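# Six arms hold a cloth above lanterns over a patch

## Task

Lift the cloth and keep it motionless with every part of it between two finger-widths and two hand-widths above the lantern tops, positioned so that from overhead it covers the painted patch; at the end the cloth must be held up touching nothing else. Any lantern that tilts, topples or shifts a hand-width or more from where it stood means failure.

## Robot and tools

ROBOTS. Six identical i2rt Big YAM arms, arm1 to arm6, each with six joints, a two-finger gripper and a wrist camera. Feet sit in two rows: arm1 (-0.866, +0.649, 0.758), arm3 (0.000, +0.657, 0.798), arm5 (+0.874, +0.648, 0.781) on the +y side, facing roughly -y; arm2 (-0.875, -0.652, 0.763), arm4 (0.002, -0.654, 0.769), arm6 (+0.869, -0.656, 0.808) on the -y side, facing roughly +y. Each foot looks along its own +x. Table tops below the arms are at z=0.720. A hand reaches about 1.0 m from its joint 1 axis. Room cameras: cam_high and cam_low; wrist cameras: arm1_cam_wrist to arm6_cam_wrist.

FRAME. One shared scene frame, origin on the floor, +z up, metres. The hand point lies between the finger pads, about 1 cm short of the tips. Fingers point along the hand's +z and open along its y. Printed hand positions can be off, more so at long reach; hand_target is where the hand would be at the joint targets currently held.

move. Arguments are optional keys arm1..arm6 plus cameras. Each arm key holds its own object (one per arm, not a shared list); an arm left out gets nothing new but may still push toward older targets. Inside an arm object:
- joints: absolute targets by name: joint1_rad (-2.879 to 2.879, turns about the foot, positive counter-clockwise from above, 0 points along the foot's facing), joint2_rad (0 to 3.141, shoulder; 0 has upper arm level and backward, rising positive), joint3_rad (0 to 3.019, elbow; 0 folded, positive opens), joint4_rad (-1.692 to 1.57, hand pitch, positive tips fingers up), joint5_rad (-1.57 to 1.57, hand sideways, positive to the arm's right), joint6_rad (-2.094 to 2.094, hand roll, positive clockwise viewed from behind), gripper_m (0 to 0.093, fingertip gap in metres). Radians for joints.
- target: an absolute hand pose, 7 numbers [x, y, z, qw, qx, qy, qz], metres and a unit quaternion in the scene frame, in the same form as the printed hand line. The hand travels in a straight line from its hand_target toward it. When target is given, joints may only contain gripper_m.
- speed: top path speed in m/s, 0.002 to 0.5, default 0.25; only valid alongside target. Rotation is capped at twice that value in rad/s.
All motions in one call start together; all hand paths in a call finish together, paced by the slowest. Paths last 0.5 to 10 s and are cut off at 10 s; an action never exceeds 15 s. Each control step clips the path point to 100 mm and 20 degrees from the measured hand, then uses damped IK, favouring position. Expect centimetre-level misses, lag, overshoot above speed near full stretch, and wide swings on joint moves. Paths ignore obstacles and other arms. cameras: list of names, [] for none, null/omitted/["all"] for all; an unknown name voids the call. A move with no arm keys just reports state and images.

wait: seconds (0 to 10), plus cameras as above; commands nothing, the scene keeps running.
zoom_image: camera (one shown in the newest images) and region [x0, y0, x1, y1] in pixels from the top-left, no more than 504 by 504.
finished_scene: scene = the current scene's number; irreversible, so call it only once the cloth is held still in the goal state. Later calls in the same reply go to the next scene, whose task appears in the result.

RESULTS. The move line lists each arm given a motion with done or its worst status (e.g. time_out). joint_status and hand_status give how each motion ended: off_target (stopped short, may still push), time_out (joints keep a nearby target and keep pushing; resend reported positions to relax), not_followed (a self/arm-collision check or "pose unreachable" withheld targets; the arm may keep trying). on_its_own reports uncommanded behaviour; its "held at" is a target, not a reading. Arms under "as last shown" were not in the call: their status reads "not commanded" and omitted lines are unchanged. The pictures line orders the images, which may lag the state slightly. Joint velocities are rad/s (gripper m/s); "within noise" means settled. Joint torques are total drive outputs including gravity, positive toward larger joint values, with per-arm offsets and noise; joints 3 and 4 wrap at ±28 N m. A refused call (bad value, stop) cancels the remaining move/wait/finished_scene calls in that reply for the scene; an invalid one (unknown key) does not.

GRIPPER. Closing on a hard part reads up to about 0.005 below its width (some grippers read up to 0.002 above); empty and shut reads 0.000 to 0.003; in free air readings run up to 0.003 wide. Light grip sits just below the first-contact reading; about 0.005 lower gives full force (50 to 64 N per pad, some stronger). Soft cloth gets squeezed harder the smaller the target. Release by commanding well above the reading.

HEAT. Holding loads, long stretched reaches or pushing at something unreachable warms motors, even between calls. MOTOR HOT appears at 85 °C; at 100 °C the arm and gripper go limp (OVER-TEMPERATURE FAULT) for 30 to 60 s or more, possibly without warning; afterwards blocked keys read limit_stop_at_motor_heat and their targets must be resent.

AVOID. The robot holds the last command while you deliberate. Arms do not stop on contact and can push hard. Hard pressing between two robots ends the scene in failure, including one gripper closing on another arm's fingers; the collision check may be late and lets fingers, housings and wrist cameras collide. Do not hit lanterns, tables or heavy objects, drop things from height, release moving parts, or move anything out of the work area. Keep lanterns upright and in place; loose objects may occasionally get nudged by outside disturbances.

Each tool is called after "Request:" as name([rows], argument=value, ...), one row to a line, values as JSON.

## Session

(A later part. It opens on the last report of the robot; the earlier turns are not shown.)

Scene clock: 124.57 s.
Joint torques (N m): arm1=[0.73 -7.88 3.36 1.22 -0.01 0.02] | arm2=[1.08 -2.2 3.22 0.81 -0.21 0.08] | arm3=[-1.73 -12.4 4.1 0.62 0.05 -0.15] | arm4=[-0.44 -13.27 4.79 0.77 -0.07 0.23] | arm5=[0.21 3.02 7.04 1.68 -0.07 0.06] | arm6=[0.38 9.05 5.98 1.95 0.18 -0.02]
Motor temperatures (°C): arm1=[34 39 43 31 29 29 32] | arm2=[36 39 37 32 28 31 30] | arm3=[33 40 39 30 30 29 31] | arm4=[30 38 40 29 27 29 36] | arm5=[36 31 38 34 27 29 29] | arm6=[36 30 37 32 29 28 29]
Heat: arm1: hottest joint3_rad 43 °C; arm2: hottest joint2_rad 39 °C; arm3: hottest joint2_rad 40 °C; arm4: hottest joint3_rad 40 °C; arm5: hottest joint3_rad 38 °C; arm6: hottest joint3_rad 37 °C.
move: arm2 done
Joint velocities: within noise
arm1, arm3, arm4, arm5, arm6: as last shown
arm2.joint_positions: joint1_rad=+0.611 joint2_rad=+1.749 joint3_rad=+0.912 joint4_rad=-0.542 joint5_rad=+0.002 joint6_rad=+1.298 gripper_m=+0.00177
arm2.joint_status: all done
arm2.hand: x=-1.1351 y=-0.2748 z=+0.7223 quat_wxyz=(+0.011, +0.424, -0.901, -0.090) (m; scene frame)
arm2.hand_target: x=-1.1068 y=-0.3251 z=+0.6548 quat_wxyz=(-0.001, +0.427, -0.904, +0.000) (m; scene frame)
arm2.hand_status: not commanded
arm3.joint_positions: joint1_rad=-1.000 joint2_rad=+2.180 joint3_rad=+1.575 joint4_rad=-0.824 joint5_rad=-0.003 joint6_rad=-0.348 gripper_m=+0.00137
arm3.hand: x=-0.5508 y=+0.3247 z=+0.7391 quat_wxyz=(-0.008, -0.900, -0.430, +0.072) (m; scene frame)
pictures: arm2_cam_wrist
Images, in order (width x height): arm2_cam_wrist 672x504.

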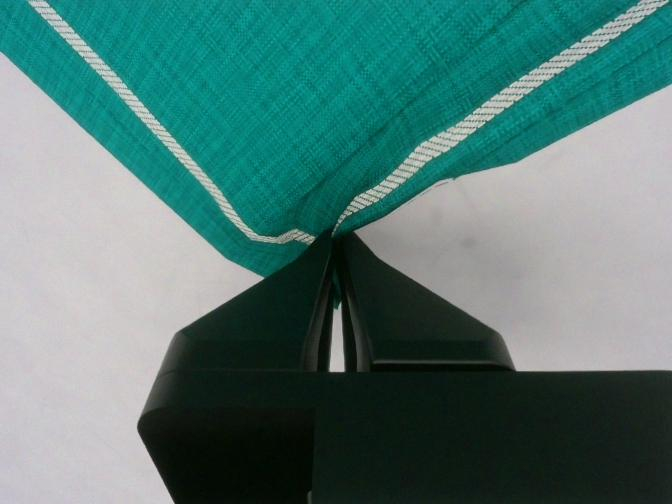

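Request:
move(arm1={"target":[-1.20,0.238,0.98,0,0.338,0.941,0],"speed":0.2}, arm2={"target":[-1.16,-0.268,0.98,0,0.427,-0.904,0],"speed":0.2}, arm3={"target":[-0.59,0.322,0.98,0,0.904,0.427,0],"speed":0.2}, arm4={"target":[-0.535,-0.21,0.98,0,0.941,-0.338,0],"speed":0.2}, cameras=[])

Request:
move(arm1={"target":[-1.195,0.238,1.22,-0.081,0.326,0.909,-0.246],"speed":0.2}, arm2={"target":[-1.155,-0.268,1.22,0.052,0.412,-0.873,-0.254],"speed":0.2}, arm3={"target":[-0.575,0.322,1.22,0.021,0.873,0.412,-0.258],"speed":0.2}, arm4={"target":[-0.52,-0.21,1.22,-0.09,0.909,-0.326,-0.243],"speed":0.2}, cameras=["cam_high","cam_low","arm1_cam_wrist","arm2_cam_wrist","arm3_cam_wrist","arm4_cam_wrist"])

Scene clock: 145.90 s.
Joint torques (N m): arm1=[-0.15 -18.73 13.44 -0.24 0.19 -0.06] | arm2=[1.38 -14.39 16.94 -0.38 -0.22 0.13] | arm3=[-2.02 -21.3 12.83 -0.72 0.07 -0.16] | arm4=[0.44 -20.84 13.46 -0.34 -0.15 0.24] | arm5=[0.15 2.9 7.02 1.68 -0.08 0.06] | arm6=[0.44 9.17 6.05 1.94 0.18 0]
Motor temperatures (°C): arm1=[34 38 43 31 29 29 32] | arm2=[35 38 35 32 28 31 31] | arm3=[33 40 38 30 30 29 31] | arm4=[30 39 40 29 27 29 36] | arm5=[36 31 38 34 27 29 29] | arm6=[36 31 37 32 29 28 29]
Heat: arm1: hottest joint3_rad 43 °C; arm2: hottest joint2_rad 38 °C; arm3: hottest joint2_rad 40 °C; arm4: hottest joint3_rad 40 °C; arm5: hottest joint3_rad 38 °C; arm6: hottest joint3_rad 37 °C.
move: arm1 off_target; arm2 off_target; arm3 off_target; arm4 off_target
Joint velocities: within noise
arm1.joint_positions: joint1_rad=-0.657 joint2_rad=+1.724 joint3_rad=+1.607 joint4_rad=-1.493 joint5_rad=+0.002 joint6_rad=-1.547 gripper_m=+0.00268
arm1.joint_status: not commanded
arm1.hand: x=-1.1857 y=+0.2416 z=+0.9562 quat_wxyz=(-0.009, -0.336, -0.942, -0.022) (m; scene frame)
arm1.hand_target: x=-1.1993 y=+0.2389 z=+0.9799 quat_wxyz=(+0.000, -0.338, -0.941, +0.000) (m; scene frame)
arm1.hand_status: off_target (0.028 m and 2.7 deg from the pose sent, 0.241 m and 8.6 deg at the start)
arm2.joint_positions: joint1_rad=+0.625 joint2_rad=+1.580 joint3_rad=+1.412 joint4_rad=-1.441 joint5_rad=+0.000 joint6_rad=+1.311 gripper_m=+0.00153
arm2.joint_status: not commanded
arm2.hand: x=-1.1441 y=-0.2762 z=+0.9551 quat_wxyz=(-0.008, +0.425, -0.905, +0.023) (m; scene frame)
arm2.hand_target: x=-1.1591 y=-0.2692 z=+0.9799 quat_wxyz=(+0.000, +0.427, -0.904, +0.000) (m; scene frame)
arm2.hand_status: off_target (0.031 m and 2.8 deg from the pose sent, 0.259 m and 10.4 deg at the start)
arm3.joint_positions: joint1_rad=-1.011 joint2_rad=+2.177 joint3_rad=+2.232 joint4_rad=-1.632 joint5_rad=-0.003 joint6_rad=-0.359 gripper_m=+0.00127
arm3.joint_status: not commanded
arm3.hand: x=-0.5794 y=+0.3157 z=+0.9754 quat_wxyz=(-0.001, -0.902, -0.431, -0.002) (m; scene frame)
arm3.hand_target: x=-0.5895 y=+0.3222 z=+0.9799 quat_wxyz=(+0.000, -0.904, -0.427, +0.001) (m; scene frame)
arm3.hand_status: off_target (0.013 m and 0.6 deg from the pose sent, 0.244 m and 8.3 deg at the start)
arm4.joint_positions: joint1_rad=+0.898 joint2_rad=+2.204 joint3_rad=+2.336 joint4_rad=-1.666 joint5_rad=+0.003 joint6_rad=-0.011 gripper_m=+0.00187
arm4.joint_status: not commanded
arm4.hand: x=-0.5218 y=-0.2087 z=+0.9686 quat_wxyz=(-0.008, +0.941, -0.339, -0.018) (m; scene frame)
arm4.hand_target: x=-0.5341 y=-0.2108 z=+0.9797 quat_wxyz=(-0.011, +0.941, -0.338, -0.031) (m; scene frame)
arm4.hand_status: off_target (0.017 m and 2.2 deg from the pose sent, 0.232 m and 6.9 deg at the start; a joint's target at an end of its range on 38 of 87 steps)
arm5, arm6: as last shown
pictures: none
No camera images: "cameras" was empty.

Scene clock: 148.53 s.
Joint torques (N m): arm1=[0.44 -14.45 14.11 1.33 0.09 0.02] | arm2=[0.21 -9.88 17.74 0.61 -0.16 0] | arm3=[-1.08 -18.78 13.14 1.32 0.08 -0.01] | arm4=[-0.73 -17.61 12.9 0.35 -0.17 0.1] | arm5=[0.15 3.02 7.02 1.69 -0.07 0.06] | arm6=[0.56 9 6.05 1.95 0.18 -0.02]
Motor temperatures (°C): arm1=[34 39 43 31 29 29 32] | arm2=[35 38 36 32 28 31 31] | arm3=[33 41 39 30 30 29 31] | arm4=[30 39 40 29 27 29 36] | arm5=[36 31 38 34 27 29 29] | arm6=[36 31 37 32 29 28 29]
Heat: arm1: hottest joint3_rad 43 °C; arm2: hottest joint2_rad 38 °C; arm3: hottest joint2_rad 41 °C; arm4: hottest joint3_rad 40 °C; arm5: hottest joint3_rad 38 °C; arm6: hottest joint3_rad 37 °C.
move: arm1 off_target; arm2 off_target; arm3 off_target; arm4 off_target
Joint velocities: within noise
arm1.joint_positions: joint1_rad=-0.657 joint2_rad=+1.469 joint3_rad=+1.864 joint4_rad=-1.493 joint5_rad=+0.001 joint6_rad=-1.547 gripper_m=+0.00269
arm1.joint_status: not commanded
arm1.hand: x=-1.1878 y=+0.2407 z=+1.1942 quat_wxyz=(+0.070, -0.328, -0.916, +0.219) (m; scene frame)
arm1.hand_target: x=-1.1941 y=+0.2391 z=+1.2197 quat_wxyz=(+0.081, -0.326, -0.909, +0.246) (m; scene frame)
arm1.hand_status: off_target (0.027 m and 3.4 deg from the pose sent, 0.264 m and 32.7 deg at the start)
arm2.joint_positions: joint1_rad=+0.625 joint2_rad=+1.324 joint3_rad=+1.692 joint4_rad=-1.456 joint5_rad=-0.013 joint6_rad=+1.311 gripper_m=+0.00152
arm2.joint_status: not commanded
arm2.hand: x=-1.1522 y=-0.2712 z=+1.1899 quat_wxyz=(+0.045, +0.416, -0.879, -0.229) (m; scene frame)
arm2.hand_target: x=-1.1541 y=-0.2692 z=+1.2194 quat_wxyz=(+0.052, +0.412, -0.873, -0.255) (m; scene frame)
arm2.hand_status: off_target (0.030 m and 3.0 deg from the pose sent, 0.265 m and 32.8 deg at the start)
arm3.joint_positions: joint1_rad=-1.011 joint2_rad=+1.863 joint3_rad=+2.256 joint4_rad=-1.488 joint5_rad=+0.001 joint6_rad=-0.359 gripper_m=+0.00122
arm3.joint_status: not commanded
arm3.hand: x=-0.5700 y=+0.3220 z=+1.1991 quat_wxyz=(-0.020, -0.877, -0.419, +0.236) (m; scene frame)
arm3.hand_target: x=-0.5742 y=+0.3224 z=+1.2198 quat_wxyz=(-0.021, -0.873, -0.412, +0.258) (m; scene frame)
arm3.hand_status: off_target (0.021 m and 2.7 deg from the pose sent, 0.245 m and 30.3 deg at the start)
arm4.joint_positions: joint1_rad=+0.898 joint2_rad=+2.028 joint3_rad=+2.623 joint4_rad=-1.666 joint5_rad=+0.001 joint6_rad=-0.011 gripper_m=+0.00187
arm4.joint_status: not commanded
arm4.hand: x=-0.5191 y=-0.2111 z=+1.2066 quat_wxyz=(-0.087, +0.911, -0.329, -0.232) (m; scene frame)
arm4.hand_target: x=-0.5195 y=-0.2104 z=+1.2197 quat_wxyz=(-0.091, +0.909, -0.326, -0.245) (m; scene frame)
arm4.hand_status: off_target (0.013 m and 1.4 deg from the pose sent, 0.252 m and 27.8 deg at the start; a joint's target at an end of its range on 24 of 79 steps)
arm5, arm6: as last shown
pictures: arm1_cam_wrist, arm2_cam_wrist, arm3_cam_wrist, arm4_cam_wrist, cam_high, cam_low
Images, in order (width x height): arm1_cam_wrist 672x504, arm2_cam_wrist 672x504, arm3_cam_wrist 672x504, arm4_cam_wrist 672x504, cam_high 672x504, cam_low 672x504.

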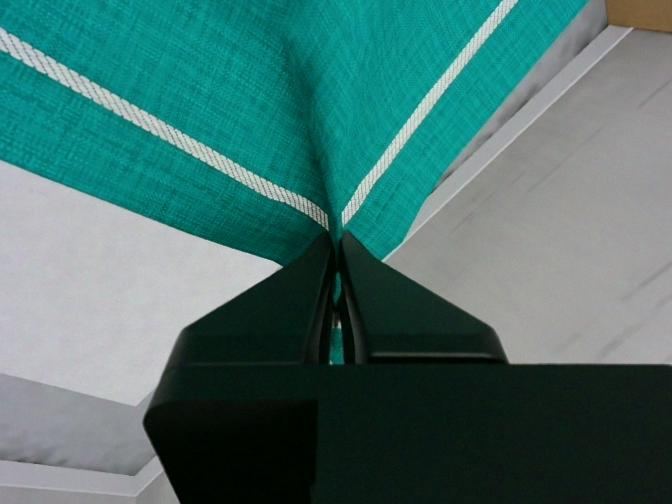

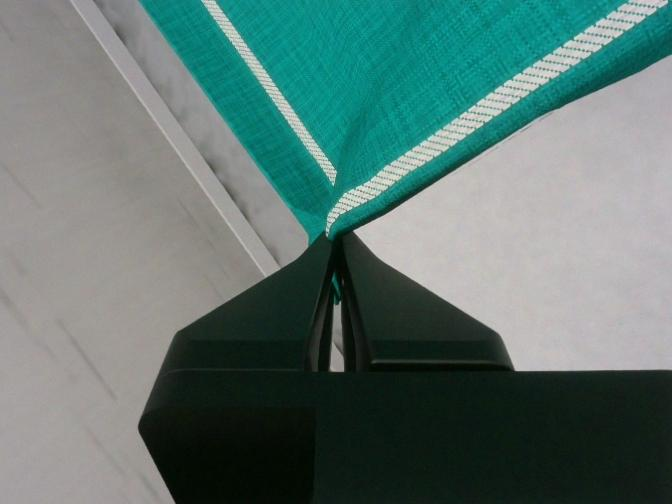

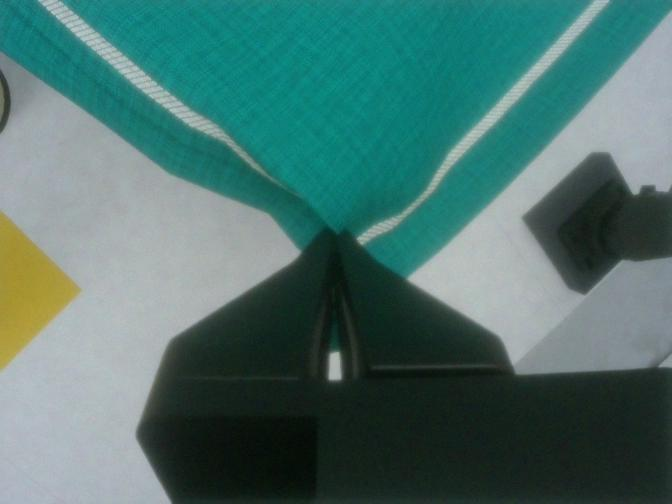

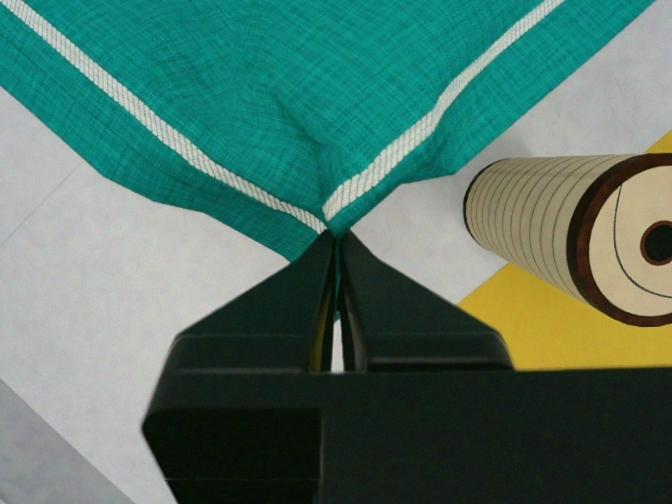

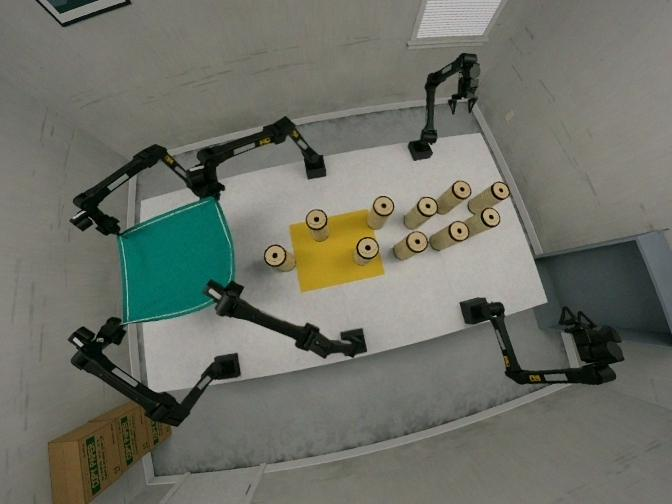

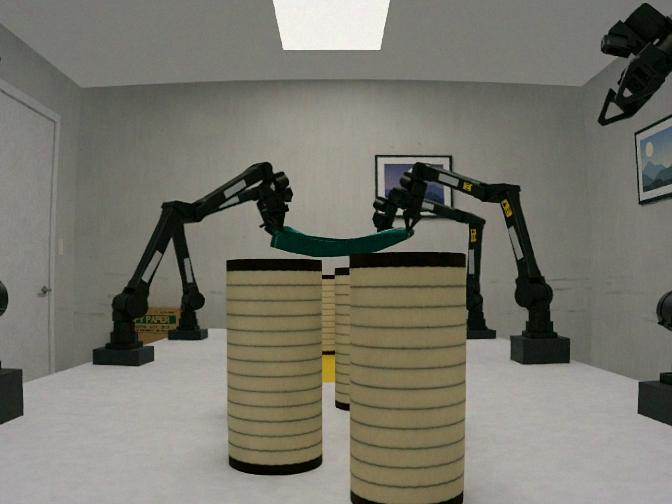

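Request:
move(arm1={"target":[-0.285,0.228,1.22,-0.252,-0.370,-0.893,0.060],"speed":0.22}, arm2={"target":[-0.29,-0.276,1.22,-0.256,0.370,-0.893,-0.038],"speed":0.22}, arm3={"target":[0.343,0.24,1.22,0.247,0.893,0.370,0.078],"speed":0.22}, arm4={"target":[0.345,-0.287,1.22,-0.242,0.893,-0.370,0.093],"speed":0.22}, cameras=[])

Request:
move(arm1={"target":[-0.302,0.243,1.182,-0.252,-0.370,-0.893,0.060],"speed":0.08}, arm2={"target":[-0.305,-0.280,1.168,-0.256,0.370,-0.893,-0.038],"speed":0.08}, arm3={"target":[0.353,0.250,1.162,0.247,0.893,0.370,0.078],"speed":0.08}, arm4={"target":[0.354,-0.296,1.155,-0.242,0.893,-0.370,0.093],"speed":0.08}, cameras=["cam_high","cam_low","arm1_cam_wrist","arm2_cam_wrist","arm3_cam_wrist","arm4_cam_wrist"])

Scene clock: 175.67 s.
Joint torques (N m): arm1=[1.44 -21.36 12.67 0.9 0.15 0.15] | arm2=[-0.09 -19.72 16.23 0.68 0 -0.13] | arm3=[0.62 -11.46 13.67 1.73 -0.05 0] | arm4=[-1.96 -10.34 14.05 1.07 -0.15 0.08] | arm5=[0.21 2.96 7.04 1.7 -0.07 0.06] | arm6=[0.38 9 6.06 1.96 0.17 -0.01]
Motor temperatures (°C): arm1=[34 39 47 31 29 29 32] | arm2=[35 38 41 32 28 31 31] | arm3=[33 42 41 30 30 29 32] | arm4=[30 40 43 29 27 29 37] | arm5=[36 31 38 33 27 29 29] | arm6=[36 31 37 32 29 28 29]
Heat: arm1: hottest joint3_rad 47 °C; arm2: hottest joint3_rad 41 °C; arm3: hottest joint2_rad 42 °C; arm4: hottest joint3_rad 43 °C; arm5: hottest joint3_rad 38 °C; arm6: hottest joint3_rad 37 °C.
move: arm1 off_target; arm2 off_target; arm3 off_target; arm4 off_target
Joint velocities: within noise
arm1.joint_positions: joint1_rad=+0.955 joint2_rad=+2.150 joint3_rad=+2.846 joint4_rad=-1.673 joint5_rad=+0.012 joint6_rad=+0.149 gripper_m=+0.00268
arm1.joint_status: not commanded
arm1.hand: x=-0.2876 y=+0.2280 z=+1.2121 quat_wxyz=(-0.287, -0.361, -0.884, +0.071) (m; scene frame)
arm1.hand_target: x=-0.2857 y=+0.2286 z=+1.2190 quat_wxyz=(-0.296, -0.364, -0.880, +0.071) (m; scene frame)
arm1.hand_status: off_target (0.008 m and 4.4 deg from the pose sent, 0.903 m and 41.7 deg at the start; a joint's target at an end of its range on 58 of 160 steps)
arm2.joint_positions: joint1_rad=-0.997 joint2_rad=+2.074 joint3_rad=+2.693 joint4_rad=-1.676 joint5_rad=+0.003 joint6_rad=-0.204 gripper_m=+0.00151
arm2.joint_status: not commanded
arm2.hand: x=-0.2920 y=-0.2755 z=+1.2028 quat_wxyz=(-0.254, +0.365, -0.895, -0.040) (m; scene frame)
arm2.hand_target: x=-0.2910 y=-0.2767 z=+1.2191 quat_wxyz=(-0.272, +0.368, -0.888, -0.041) (m; scene frame)
arm2.hand_status: off_target (0.017 m and 0.7 deg from the pose sent, 0.863 m and 41.4 deg at the start; a joint's target at an end of its range on 31 of 160 steps)
arm3.joint_positions: joint1_rad=+0.693 joint2_rad=+1.460 joint3_rad=+1.753 joint4_rad=-1.385 joint5_rad=-0.006 joint6_rad=+1.461 gripper_m=+0.00122
arm3.joint_status: not commanded
arm3.hand: x=+0.3271 y=+0.2427 z=+1.2024 quat_wxyz=(-0.227, -0.899, -0.368, -0.067) (m; scene frame)
arm3.hand_target: x=+0.3423 y=+0.2409 z=+1.2197 quat_wxyz=(-0.247, -0.892, -0.370, -0.078) (m; scene frame)
arm3.hand_status: off_target (0.024 m and 2.7 deg from the pose sent, 0.917 m and 45.1 deg at the start)
arm4.joint_positions: joint1_rad=-0.700 joint2_rad=+1.392 joint3_rad=+1.751 joint4_rad=-1.461 joint5_rad=+0.009 joint6_rad=-1.522 gripper_m=+0.00187
arm4.joint_status: not commanded
arm4.hand: x=+0.3322 y=-0.2896 z=+1.1965 quat_wxyz=(-0.217, +0.900, -0.370, +0.081) (m; scene frame)
arm4.hand_target: x=+0.3440 y=-0.2879 z=+1.2197 quat_wxyz=(-0.242, +0.892, -0.370, +0.093) (m; scene frame)
arm4.hand_status: off_target (0.027 m and 3.3 deg from the pose sent, 0.868 m and 41.8 deg at the start)
arm5, arm6: as last shown
pictures: none
No camera images: "cameras" was empty.

Scene clock: 177.33 s.
Joint torques (N m): arm1=[1.2 -25.76 9.85 1.14 0.15 0.14] | arm2=[0.56 -23 10.99 1.48 0.07 -0.05] | arm3=[1.44 -13.8 9.8 2.22 -0.15 -0.01] | arm4=[-2.61 -11.63 9.07 1.39 -0.06 0.08] | arm5=[0.09 2.9 7.01 1.68 -0.07 0.06] | arm6=[0.32 9.29 6.01 1.94 0.17 -0.01]
Motor temperatures (°C): arm1=[34 39 47 31 29 29 32] | arm2=[35 38 41 32 28 31 31] | arm3=[33 42 41 30 30 29 32] | arm4=[30 40 43 29 27 29 37] | arm5=[36 31 38 33 27 29 29] | arm6=[36 31 37 32 29 28 29]
Heat: arm1: hottest joint3_rad 47 °C; arm2: hottest joint3_rad 41 °C; arm3: hottest joint2_rad 42 °C; arm4: hottest joint3_rad 43 °C; arm5: hottest joint3_rad 38 °C; arm6: hottest joint3_rad 37 °C.
move: arm1 off_target; arm2 off_target; arm3 off_target; arm4 off_target
Joint velocities: within noise
arm1.joint_positions: joint1_rad=+0.955 joint2_rad=+2.042 joint3_rad=+2.519 joint4_rad=-1.574 joint5_rad=+0.011 joint6_rad=+0.153 gripper_m=+0.00267
arm1.joint_status: not commanded
arm1.hand: x=-0.2960 y=+0.2347 z=+1.1544 quat_wxyz=(-0.231, -0.369, -0.899, +0.057) (m; scene frame)
arm1.hand_target: x=-0.3023 y=+0.2431 z=+1.1816 quat_wxyz=(-0.252, -0.370, -0.892, +0.060) (m; scene frame)
arm1.hand_status: off_target (0.029 m and 2.5 deg from the pose sent, 0.037 m and 4.4 deg at the start)
arm2.joint_positions: joint1_rad=-0.996 joint2_rad=+1.936 joint3_rad=+2.314 joint4_rad=-1.470 joint5_rad=+0.005 joint6_rad=-0.204 gripper_m=+0.00151
arm2.joint_status: not commanded
arm2.hand: x=-0.2977 y=-0.2795 z=+1.1487 quat_wxyz=(-0.238, +0.367, -0.899, -0.036) (m; scene frame)
arm2.hand_target: x=-0.3052 y=-0.2800 z=+1.1678 quat_wxyz=(-0.256, +0.370, -0.892, -0.038) (m; scene frame)
arm2.hand_status: off_target (0.021 m and 2.2 deg from the pose sent, 0.037 m and 0.7 deg at the start)
arm3.joint_positions: joint1_rad=+0.713 joint2_rad=+1.445 joint3_rad=+1.603 joint4_rad=-1.240 joint5_rad=+0.013 joint6_rad=+1.486 gripper_m=+0.00122
arm3.joint_status: not commanded
arm3.hand: x=+0.3374 y=+0.2412 z=+1.1534 quat_wxyz=(-0.233, -0.900, -0.363, -0.064) (m; scene frame)
arm3.hand_target: x=+0.3524 y=+0.2502 z=+1.1620 quat_wxyz=(-0.246, -0.892, -0.370, -0.078) (m; scene frame)
arm3.hand_status: off_target (0.020 m and 2.5 deg from the pose sent, 0.049 m and 2.7 deg at the start)
arm4.joint_positions: joint1_rad=-0.723 joint2_rad=+1.361 joint3_rad=+1.584 joint4_rad=-1.292 joint5_rad=-0.009 joint6_rad=-1.548 gripper_m=+0.00187
arm4.joint_status: not commanded
arm4.hand: x=+0.3449 y=-0.2876 z=+1.1504 quat_wxyz=(-0.233, +0.897, -0.365, +0.083) (m; scene frame)
arm4.hand_target: x=+0.3538 y=-0.2961 z=+1.1550 quat_wxyz=(-0.242, +0.892, -0.370, +0.093) (m; scene frame)
arm4.hand_status: off_target (0.013 m and 1.7 deg from the pose sent, 0.047 m and 3.3 deg at the start)
arm5, arm6: as last shown
pictures: arm1_cam_wrist, arm2_cam_wrist, arm3_cam_wrist, arm4_cam_wrist, cam_high, cam_low
Images, in order (width x height): arm1_cam_wrist 672x504, arm2_cam_wrist 672x504, arm3_cam_wrist 672x504, arm4_cam_wrist 672x504, cam_high 672x504, cam_low 672x504.

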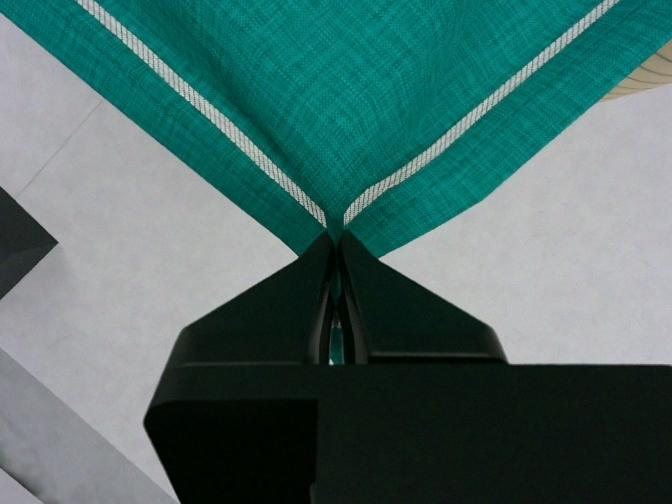

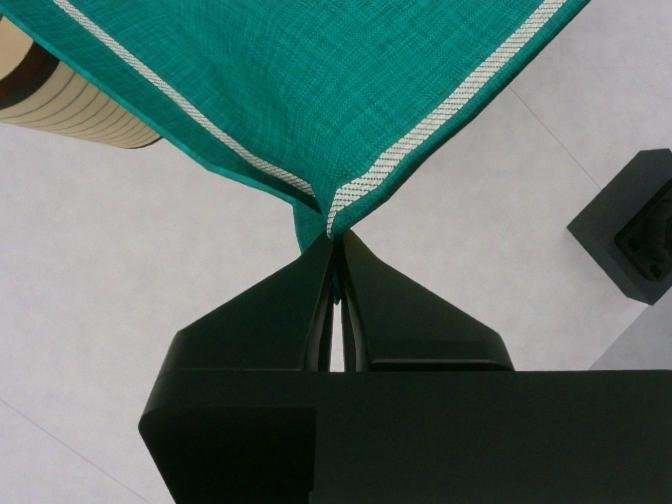

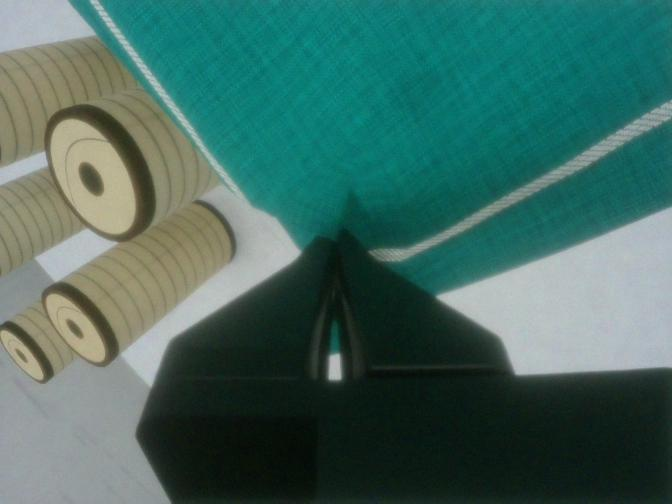

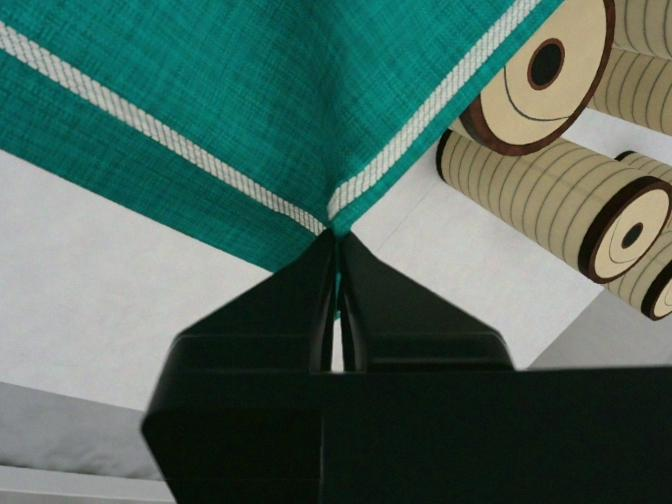

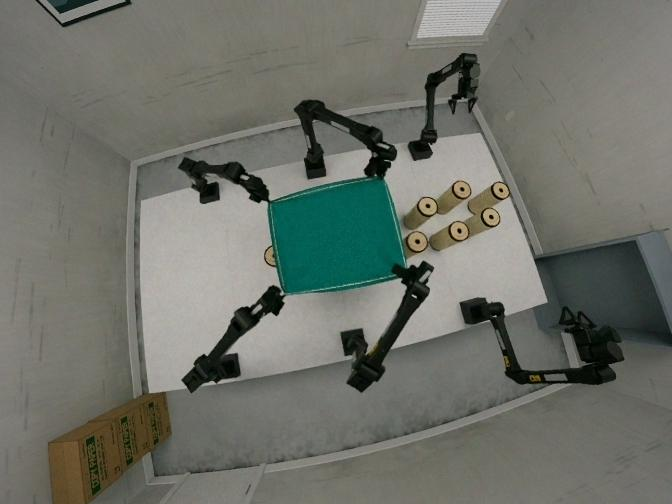

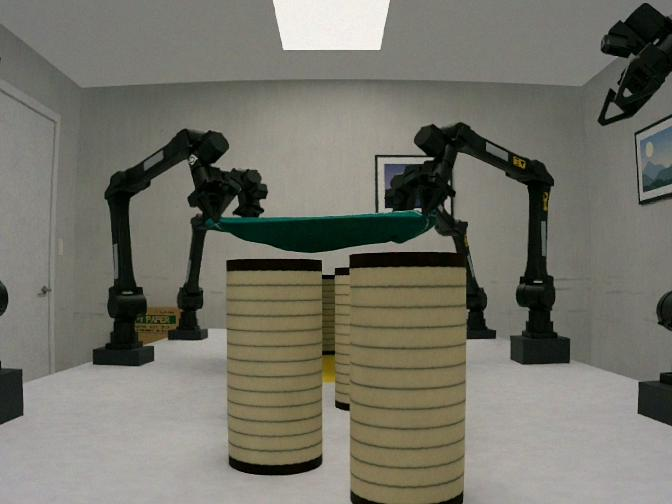

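Request:
zoom_image(camera="cam_high", region=[250, 160, 450, 310])

Request:
zoom_image(camera="cam_low", region=[190, 190, 460, 300])

Scaled by 2.520.

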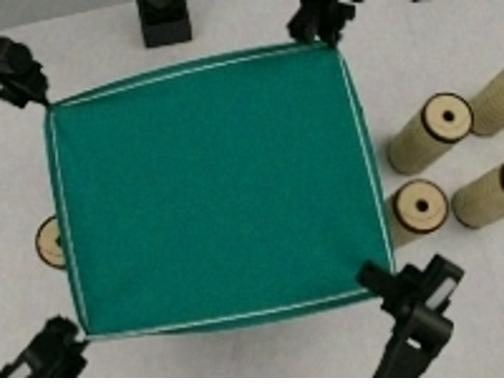

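Scaled by 1.867.

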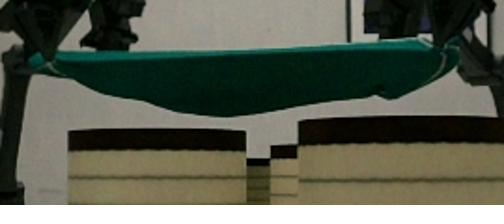

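Request:
move(arm1={"target":[-0.310,0.247,1.200,-0.252,-0.370,-0.893,0.060],"speed":0.06}, arm2={"target":[-0.315,-0.286,1.192,-0.256,0.370,-0.893,-0.038],"speed":0.06}, arm3={"target":[0.372,0.255,1.188,0.247,0.893,0.370,0.078],"speed":0.06}, arm4={"target":[0.360,-0.299,1.185,-0.242,0.893,-0.370,0.093],"speed":0.06}, cameras=["cam_high","cam_low","arm1_cam_wrist","arm2_cam_wrist","arm3_cam_wrist","arm4_cam_wrist"])

Request:
zoom_image(camera="cam_low", region=[190, 190, 460, 300])

Request:
zoom_image(camera="cam_high", region=[250, 160, 450, 310])

Scene clock: 214.40 s.
Joint torques (N m): arm1=[1.14 -25.7 13.48 0.09 0.23 0.13] | arm2=[0.56 -23.12 15.8 0.36 0.06 -0.04] | arm3=[2.55 -11.05 14.22 0.95 -0.37 0.03] | arm4=[-3.02 -10.05 14.26 0.2 0.05 0.06] | arm5=[0.09 3.02 7.01 1.7 -0.07 0.06] | arm6=[0.56 9 6.08 1.92 0.18 -0.02]
Motor temperatures (°C): arm1=[34 40 46 31 29 29 33] | arm2=[35 42 40 32 28 31 32] | arm3=[33 40 43 30 30 29 32] | arm4=[30 40 43 29 27 29 37] | arm5=[36 31 38 33 27 29 29] | arm6=[35 31 37 32 29 28 29]
Heat: arm1: hottest joint3_rad 46 °C; arm2: hottest joint2_rad 42 °C; arm3: hottest joint3_rad 43 °C; arm4: hottest joint3_rad 43 °C; arm5: hottest joint3_rad 38 °C; arm6: hottest joint3_rad 37 °C.
move: arm1 off_target; arm2 off_target; arm3 off_target; arm4 off_target
Joint velocities: within noise
arm1.joint_positions: joint1_rad=+0.955 joint2_rad=+2.042 joint3_rad=+2.526 joint4_rad=-1.598 joint5_rad=+0.008 joint6_rad=+0.153 gripper_m=+0.00266
arm1.joint_status: not commanded
arm1.hand: x=-0.2998 y=+0.2381 z=+1.1548 quat_wxyz=(-0.223, -0.369, -0.901, +0.053) (m; scene frame)
arm1.hand_target: x=-0.3110 y=+0.2477 z=+1.1988 quat_wxyz=(-0.252, -0.370, -0.892, +0.060) (m; scene frame)
arm1.hand_status: off_target (0.047 m and 3.5 deg from the pose sent, 0.049 m and 2.5 deg at the start)
arm2.joint_positions: joint1_rad=-0.996 joint2_rad=+1.930 joint3_rad=+2.314 joint4_rad=-1.499 joint5_rad=+0.005 joint6_rad=-0.204 gripper_m=+0.00151
arm2.joint_status: not commanded
arm2.hand: x=-0.3045 y=-0.2837 z=+1.1491 quat_wxyz=(-0.227, +0.368, -0.901, -0.034) (m; scene frame)
arm2.hand_target: x=-0.3160 y=-0.2867 z=+1.1909 quat_wxyz=(-0.256, +0.370, -0.892, -0.038) (m; scene frame)
arm2.hand_status: off_target (0.044 m and 3.5 deg from the pose sent, 0.047 m and 2.2 deg at the start)
arm3.joint_positions: joint1_rad=+0.739 joint2_rad=+1.449 joint3_rad=+1.656 joint4_rad=-1.279 joint5_rad=+0.039 joint6_rad=+1.517 gripper_m=+0.00122
arm3.joint_status: not commanded
arm3.hand: x=+0.3451 y=+0.2469 z=+1.1730 quat_wxyz=(-0.239, -0.901, -0.357, -0.061) (m; scene frame)
arm3.hand_target: x=+0.3708 y=+0.2561 z=+1.1877 quat_wxyz=(-0.247, -0.892, -0.370, -0.078) (m; scene frame)
arm3.hand_status: off_target (0.032 m and 2.8 deg from the pose sent, 0.051 m and 2.5 deg at the start)
arm4.joint_positions: joint1_rad=-0.733 joint2_rad=+1.361 joint3_rad=+1.625 joint4_rad=-1.340 joint5_rad=-0.020 joint6_rad=-1.560 gripper_m=+0.00187
arm4.joint_status: not commanded
arm4.hand: x=+0.3436 y=-0.2934 z=+1.1646 quat_wxyz=(-0.231, +0.899, -0.364, +0.080) (m; scene frame)
arm4.hand_target: x=+0.3591 y=-0.2997 z=+1.1846 quat_wxyz=(-0.242, +0.892, -0.370, +0.093) (m; scene frame)
arm4.hand_status: off_target (0.027 m and 2.2 deg from the pose sent, 0.039 m and 1.7 deg at the start)
arm5.joint_positions: joint1_rad=-0.271 joint2_rad=+0.516 joint3_rad=+1.358 joint4_rad=-1.604 joint5_rad=-0.152 joint6_rad=-0.003 gripper_m=+0.09396
arm5.joint_status: not commanded
arm5.hand: x=+0.8650 y=+0.4912 z=+1.2737 quat_wxyz=(-0.301, -0.695, -0.596, +0.266) (m; scene frame)
arm5.hand_target: x=+0.8654 y=+0.4930 z=+1.2825 quat_wxyz=(-0.307, -0.691, -0.594, +0.275) (m; scene frame)
arm5.hand_status: not commanded
arm6.joint_positions: joint1_rad=-0.115 joint2_rad=+0.252 joint3_rad=+1.449 joint4_rad=-1.594 joint5_rad=+0.294 joint6_rad=+0.251 gripper_m=+0.09396
arm6.joint_status: not commanded
arm6.hand: x=+0.9247 y=-0.6281 z=+1.3615 quat_wxyz=(-0.452, +0.397, -0.727, -0.331) (m; scene frame)
arm6.hand_target: x=+0.9241 y=-0.6331 z=+1.3656 quat_wxyz=(-0.456, +0.394, -0.723, -0.337) (m; scene frame)
arm6.hand_status: not commanded
pictures: arm1_cam_wrist, arm2_cam_wrist, arm3_cam_wrist, arm4_cam_wrist, cam_high, cam_low
Images, in order (width x height): arm1_cam_wrist 672x504, arm2_cam_wrist 672x504, arm3_cam_wrist 672x504, arm4_cam_wrist 672x504, cam_high 672x504, cam_low 672x504.

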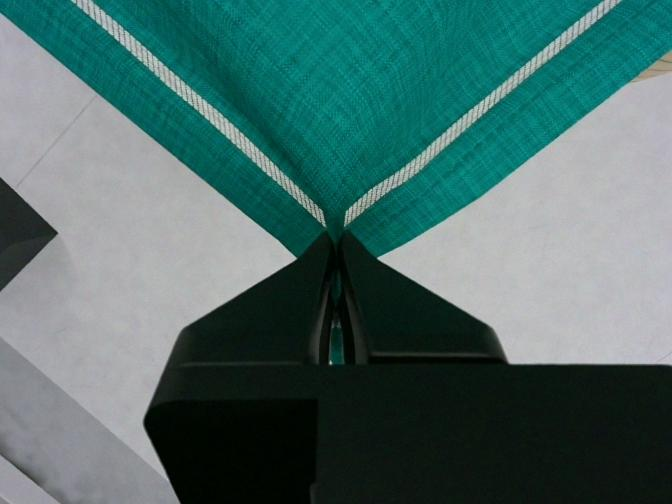

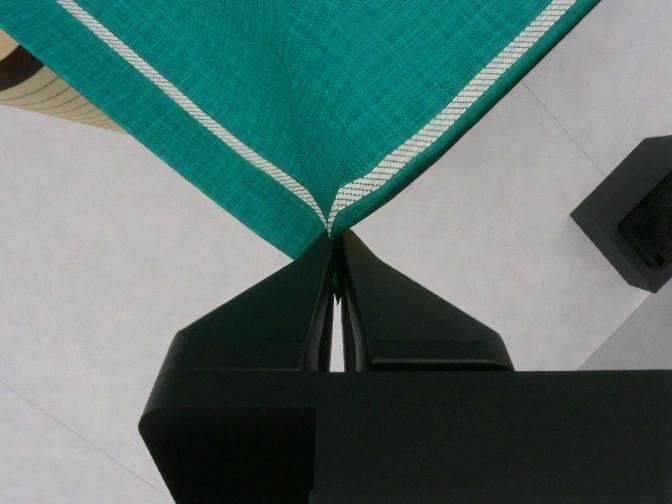

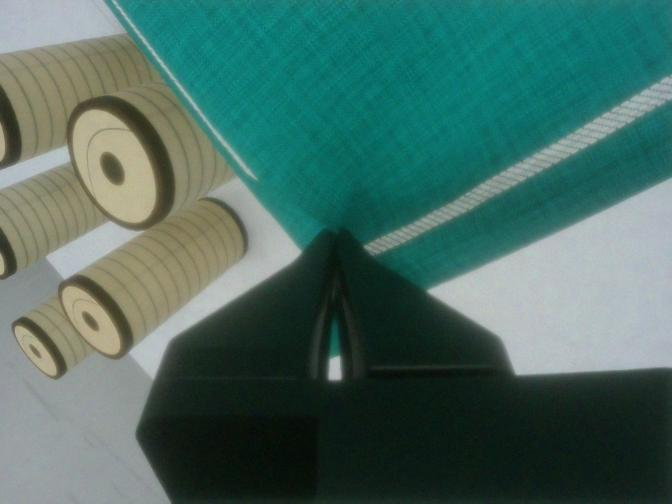

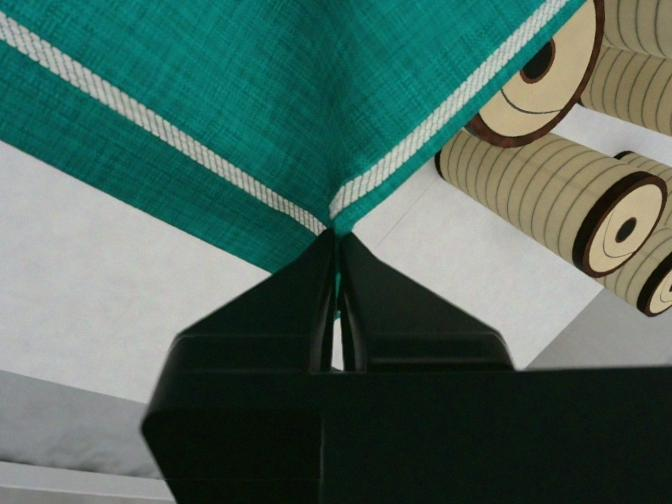

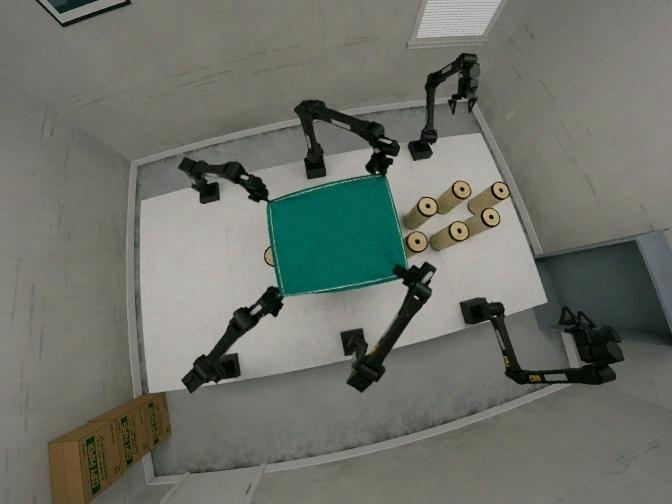

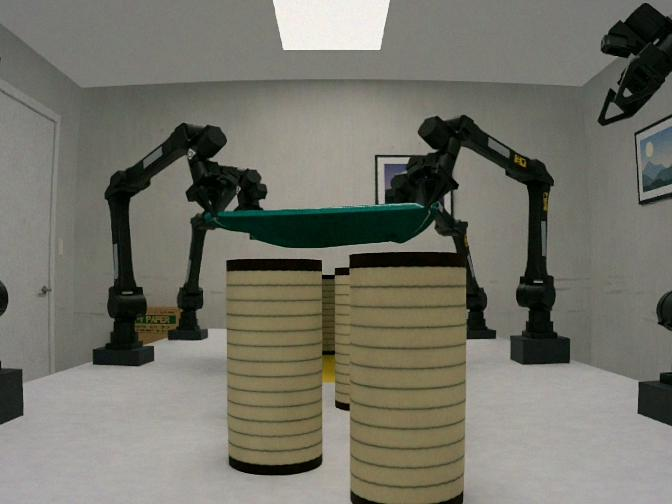

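Scaled by 1.867.

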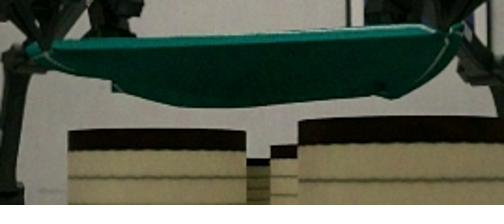

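Scaled by 2.520.

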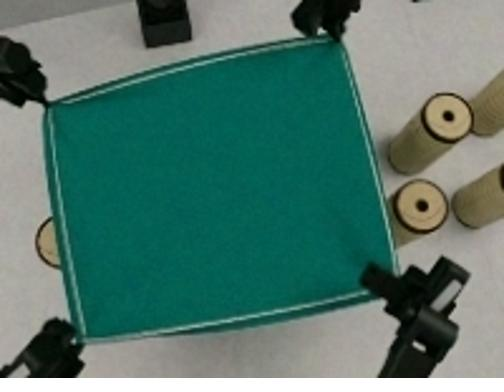

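Request:
move(arm3={"target":[0.372,0.255,1.170,0.247,0.893,0.370,0.078],"speed":0.05}, cameras=["cam_low"])

Request:
zoom_image(camera="cam_low", region=[190, 190, 460, 300])

Scene clock: 222.93 s.
Joint torques (N m): arm1=[1.44 -25.52 13.53 0.1 0.24 0.13] | arm2=[0.56 -23.12 15.82 0.38 0.07 -0.04] | arm3=[2.78 -11.81 9.85 2.39 -0.37 0.02] | arm4=[-3.08 -9.99 14.27 0.27 0.06 0.06] | arm5=[0.21 2.9 7.02 1.69 -0.07 0.06] | arm6=[0.5 9.05 6.06 1.94 0.19 -0.02]
Motor temperatures (°C): arm1=[34 40 47 31 29 29 33] | arm2=[35 41 41 32 28 31 32] | arm3=[33 40 43 30 31 29 32] | arm4=[30 40 46 29 27 29 37] | arm5=[36 31 38 33 27 29 29] | arm6=[35 31 37 32 29 28 29]
Heat: arm1: hottest joint3_rad 47 °C; arm2: hottest joint2_rad 41 °C; arm3: hottest joint3_rad 43 °C; arm4: hottest joint3_rad 46 °C; arm5: hottest joint3_rad 38 °C; arm6: hottest joint3_rad 37 °C.
move: arm3 off_target
Joint velocities: within noise
arm1, arm2, arm4, arm5, arm6: as last shown
arm1.joint_positions: joint1_rad=+0.955 joint2_rad=+2.042 joint3_rad=+2.526 joint4_rad=-1.599 joint5_rad=+0.008 joint6_rad=+0.153 gripper_m=+0.00266
arm1.hand: x=-0.2999 y=+0.2382 z=+1.1549 quat_wxyz=(-0.223, -0.369, -0.901, +0.053) (m; scene frame)
arm2.hand_target: x=-0.3159 y=-0.2867 z=+1.1909 quat_wxyz=(-0.256, +0.370, -0.892, -0.038) (m; scene frame)
arm3.joint_positions: joint1_rad=+0.739 joint2_rad=+1.449 joint3_rad=+1.650 joint4_rad=-1.267 joint5_rad=+0.040 joint6_rad=+1.518 gripper_m=+0.00122
arm3.joint_status: not commanded
arm3.hand: x=+0.3463 y=+0.2454 z=+1.1715 quat_wxyz=(-0.242, -0.900, -0.357, -0.061) (m; scene frame)
arm3.hand_target: x=+0.3712 y=+0.2557 z=+1.1700 quat_wxyz=(-0.246, -0.892, -0.370, -0.078) (m; scene frame)
arm3.hand_status: off_target (0.028 m and 2.6 deg from the pose sent, 0.028 m and 2.8 deg at the start)
arm4.hand: x=+0.3436 y=-0.2935 z=+1.1646 quat_wxyz=(-0.231, +0.899, -0.363, +0.080) (m; scene frame)
arm4.hand_target: x=+0.3590 y=-0.2997 z=+1.1846 quat_wxyz=(-0.242, +0.892, -0.370, +0.093) (m; scene frame)
pictures: cam_low
Images, in order (width x height): cam_low 672x504.

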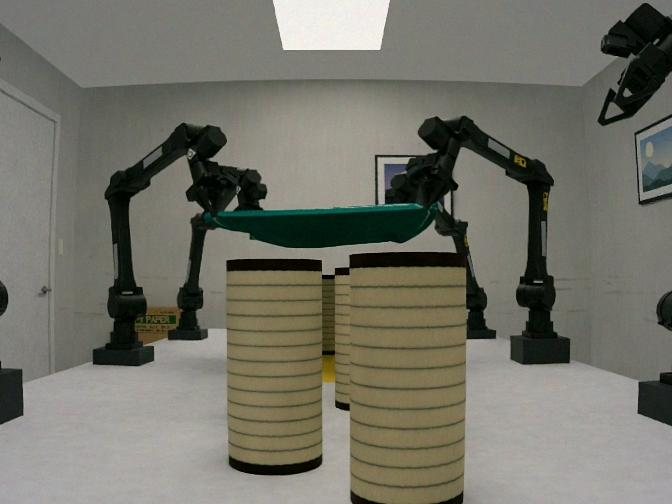

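Scaled by 1.867.

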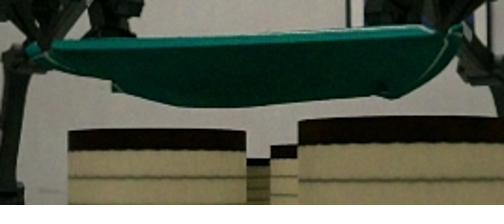

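Request:
move(arm3={"target":[0.370,0.254,1.156,0.247,0.893,0.370,0.078],"speed":0.05}, arm4={"target":[0.360,-0.299,1.172,-0.242,0.893,-0.370,0.093],"speed":0.05}, cameras=["cam_low","arm3_cam_wrist"])

Request:
zoom_image(camera="cam_low", region=[190, 190, 460, 300])

Scene clock: 230.37 s.
Joint torques (N m): arm1=[1.03 -25.64 13.6 0.23 0.25 0.13] | arm2=[0.5 -23 15.8 0.38 0.07 -0.04] | arm3=[2.37 -12.1 9.91 2.41 -0.48 0] | arm4=[-3.08 -10.52 10.73 1.29 0.05 0.05] | arm5=[0.15 2.9 7.04 1.69 -0.07 0.06] | arm6=[0.44 9.23 6.08 1.94 0.18 -0.01]
Motor temperatures (°C): arm1=[34 40 48 31 29 29 33] | arm2=[35 41 42 32 28 31 32] | arm3=[33 40 43 30 31 29 32] | arm4=[30 39 48 29 27 29 38] | arm5=[36 31 38 33 27 29 29] | arm6=[35 31 37 32 29 28 29]
Heat: arm1: hottest joint3_rad 48 °C; arm2: hottest joint3_rad 42 °C; arm3: hottest joint3_rad 43 °C; arm4: hottest joint3_rad 48 °C; arm5: hottest joint3_rad 38 °C; arm6: hottest joint3_rad 37 °C.
move: arm3 off_target; arm4 off_target
Joint velocities: within noise
arm1, arm2, arm5, arm6: as last shown
arm3.joint_positions: joint1_rad=+0.739 joint2_rad=+1.449 joint3_rad=+1.606 joint4_rad=-1.229 joint5_rad=+0.040 joint6_rad=+1.518 gripper_m=+0.00122
arm3.joint_status: not commanded
arm3.hand: x=+0.3472 y=+0.2443 z=+1.1541 quat_wxyz=(-0.239, -0.901, -0.357, -0.060) (m; scene frame)
arm3.hand_target: x=+0.3693 y=+0.2546 z=+1.1561 quat_wxyz=(-0.246, -0.892, -0.370, -0.078) (m; scene frame)
arm3.hand_status: off_target (0.025 m and 2.8 deg from the pose sent, 0.030 m and 2.6 deg at the start)
arm4.joint_positions: joint1_rad=-0.733 joint2_rad=+1.361 joint3_rad=+1.625 joint4_rad=-1.336 joint5_rad=-0.020 joint6_rad=-1.561 gripper_m=+0.00187
arm4.joint_status: not commanded
arm4.hand: x=+0.3442 y=-0.2929 z=+1.1650 quat_wxyz=(-0.233, +0.899, -0.363, +0.080) (m; scene frame)
arm4.hand_target: x=+0.3595 y=-0.2994 z=+1.1719 quat_wxyz=(-0.241, +0.892, -0.370, +0.093) (m; scene frame)
arm4.hand_status: off_target (0.018 m and 2.1 deg from the pose sent, 0.019 m and 2.2 deg at the start)
pictures: arm3_cam_wrist, cam_low
Images, in order (width x height): arm3_cam_wrist 672x504, cam_low 672x504.

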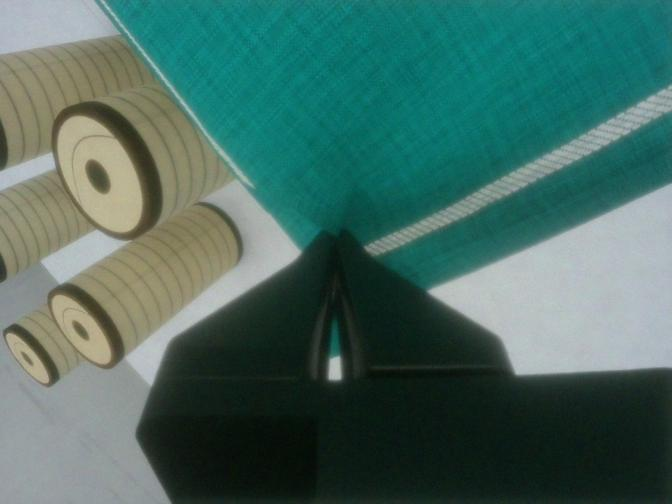

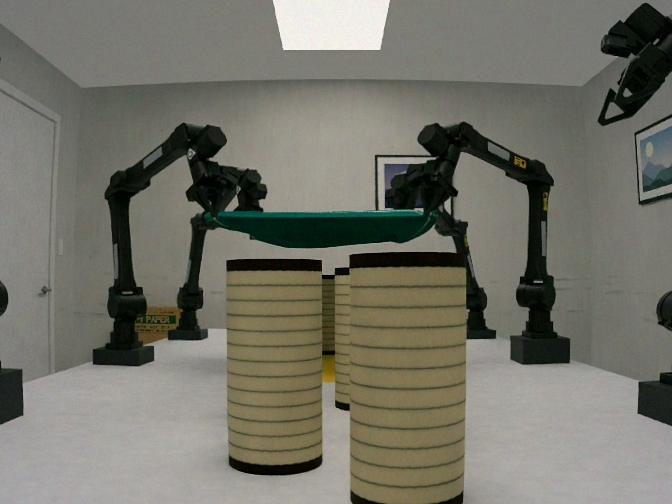

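Scaled by 1.867.

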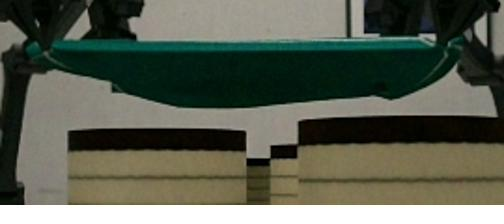

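Request:
finished_scene(scene=2)

The scene is finished: the task was done.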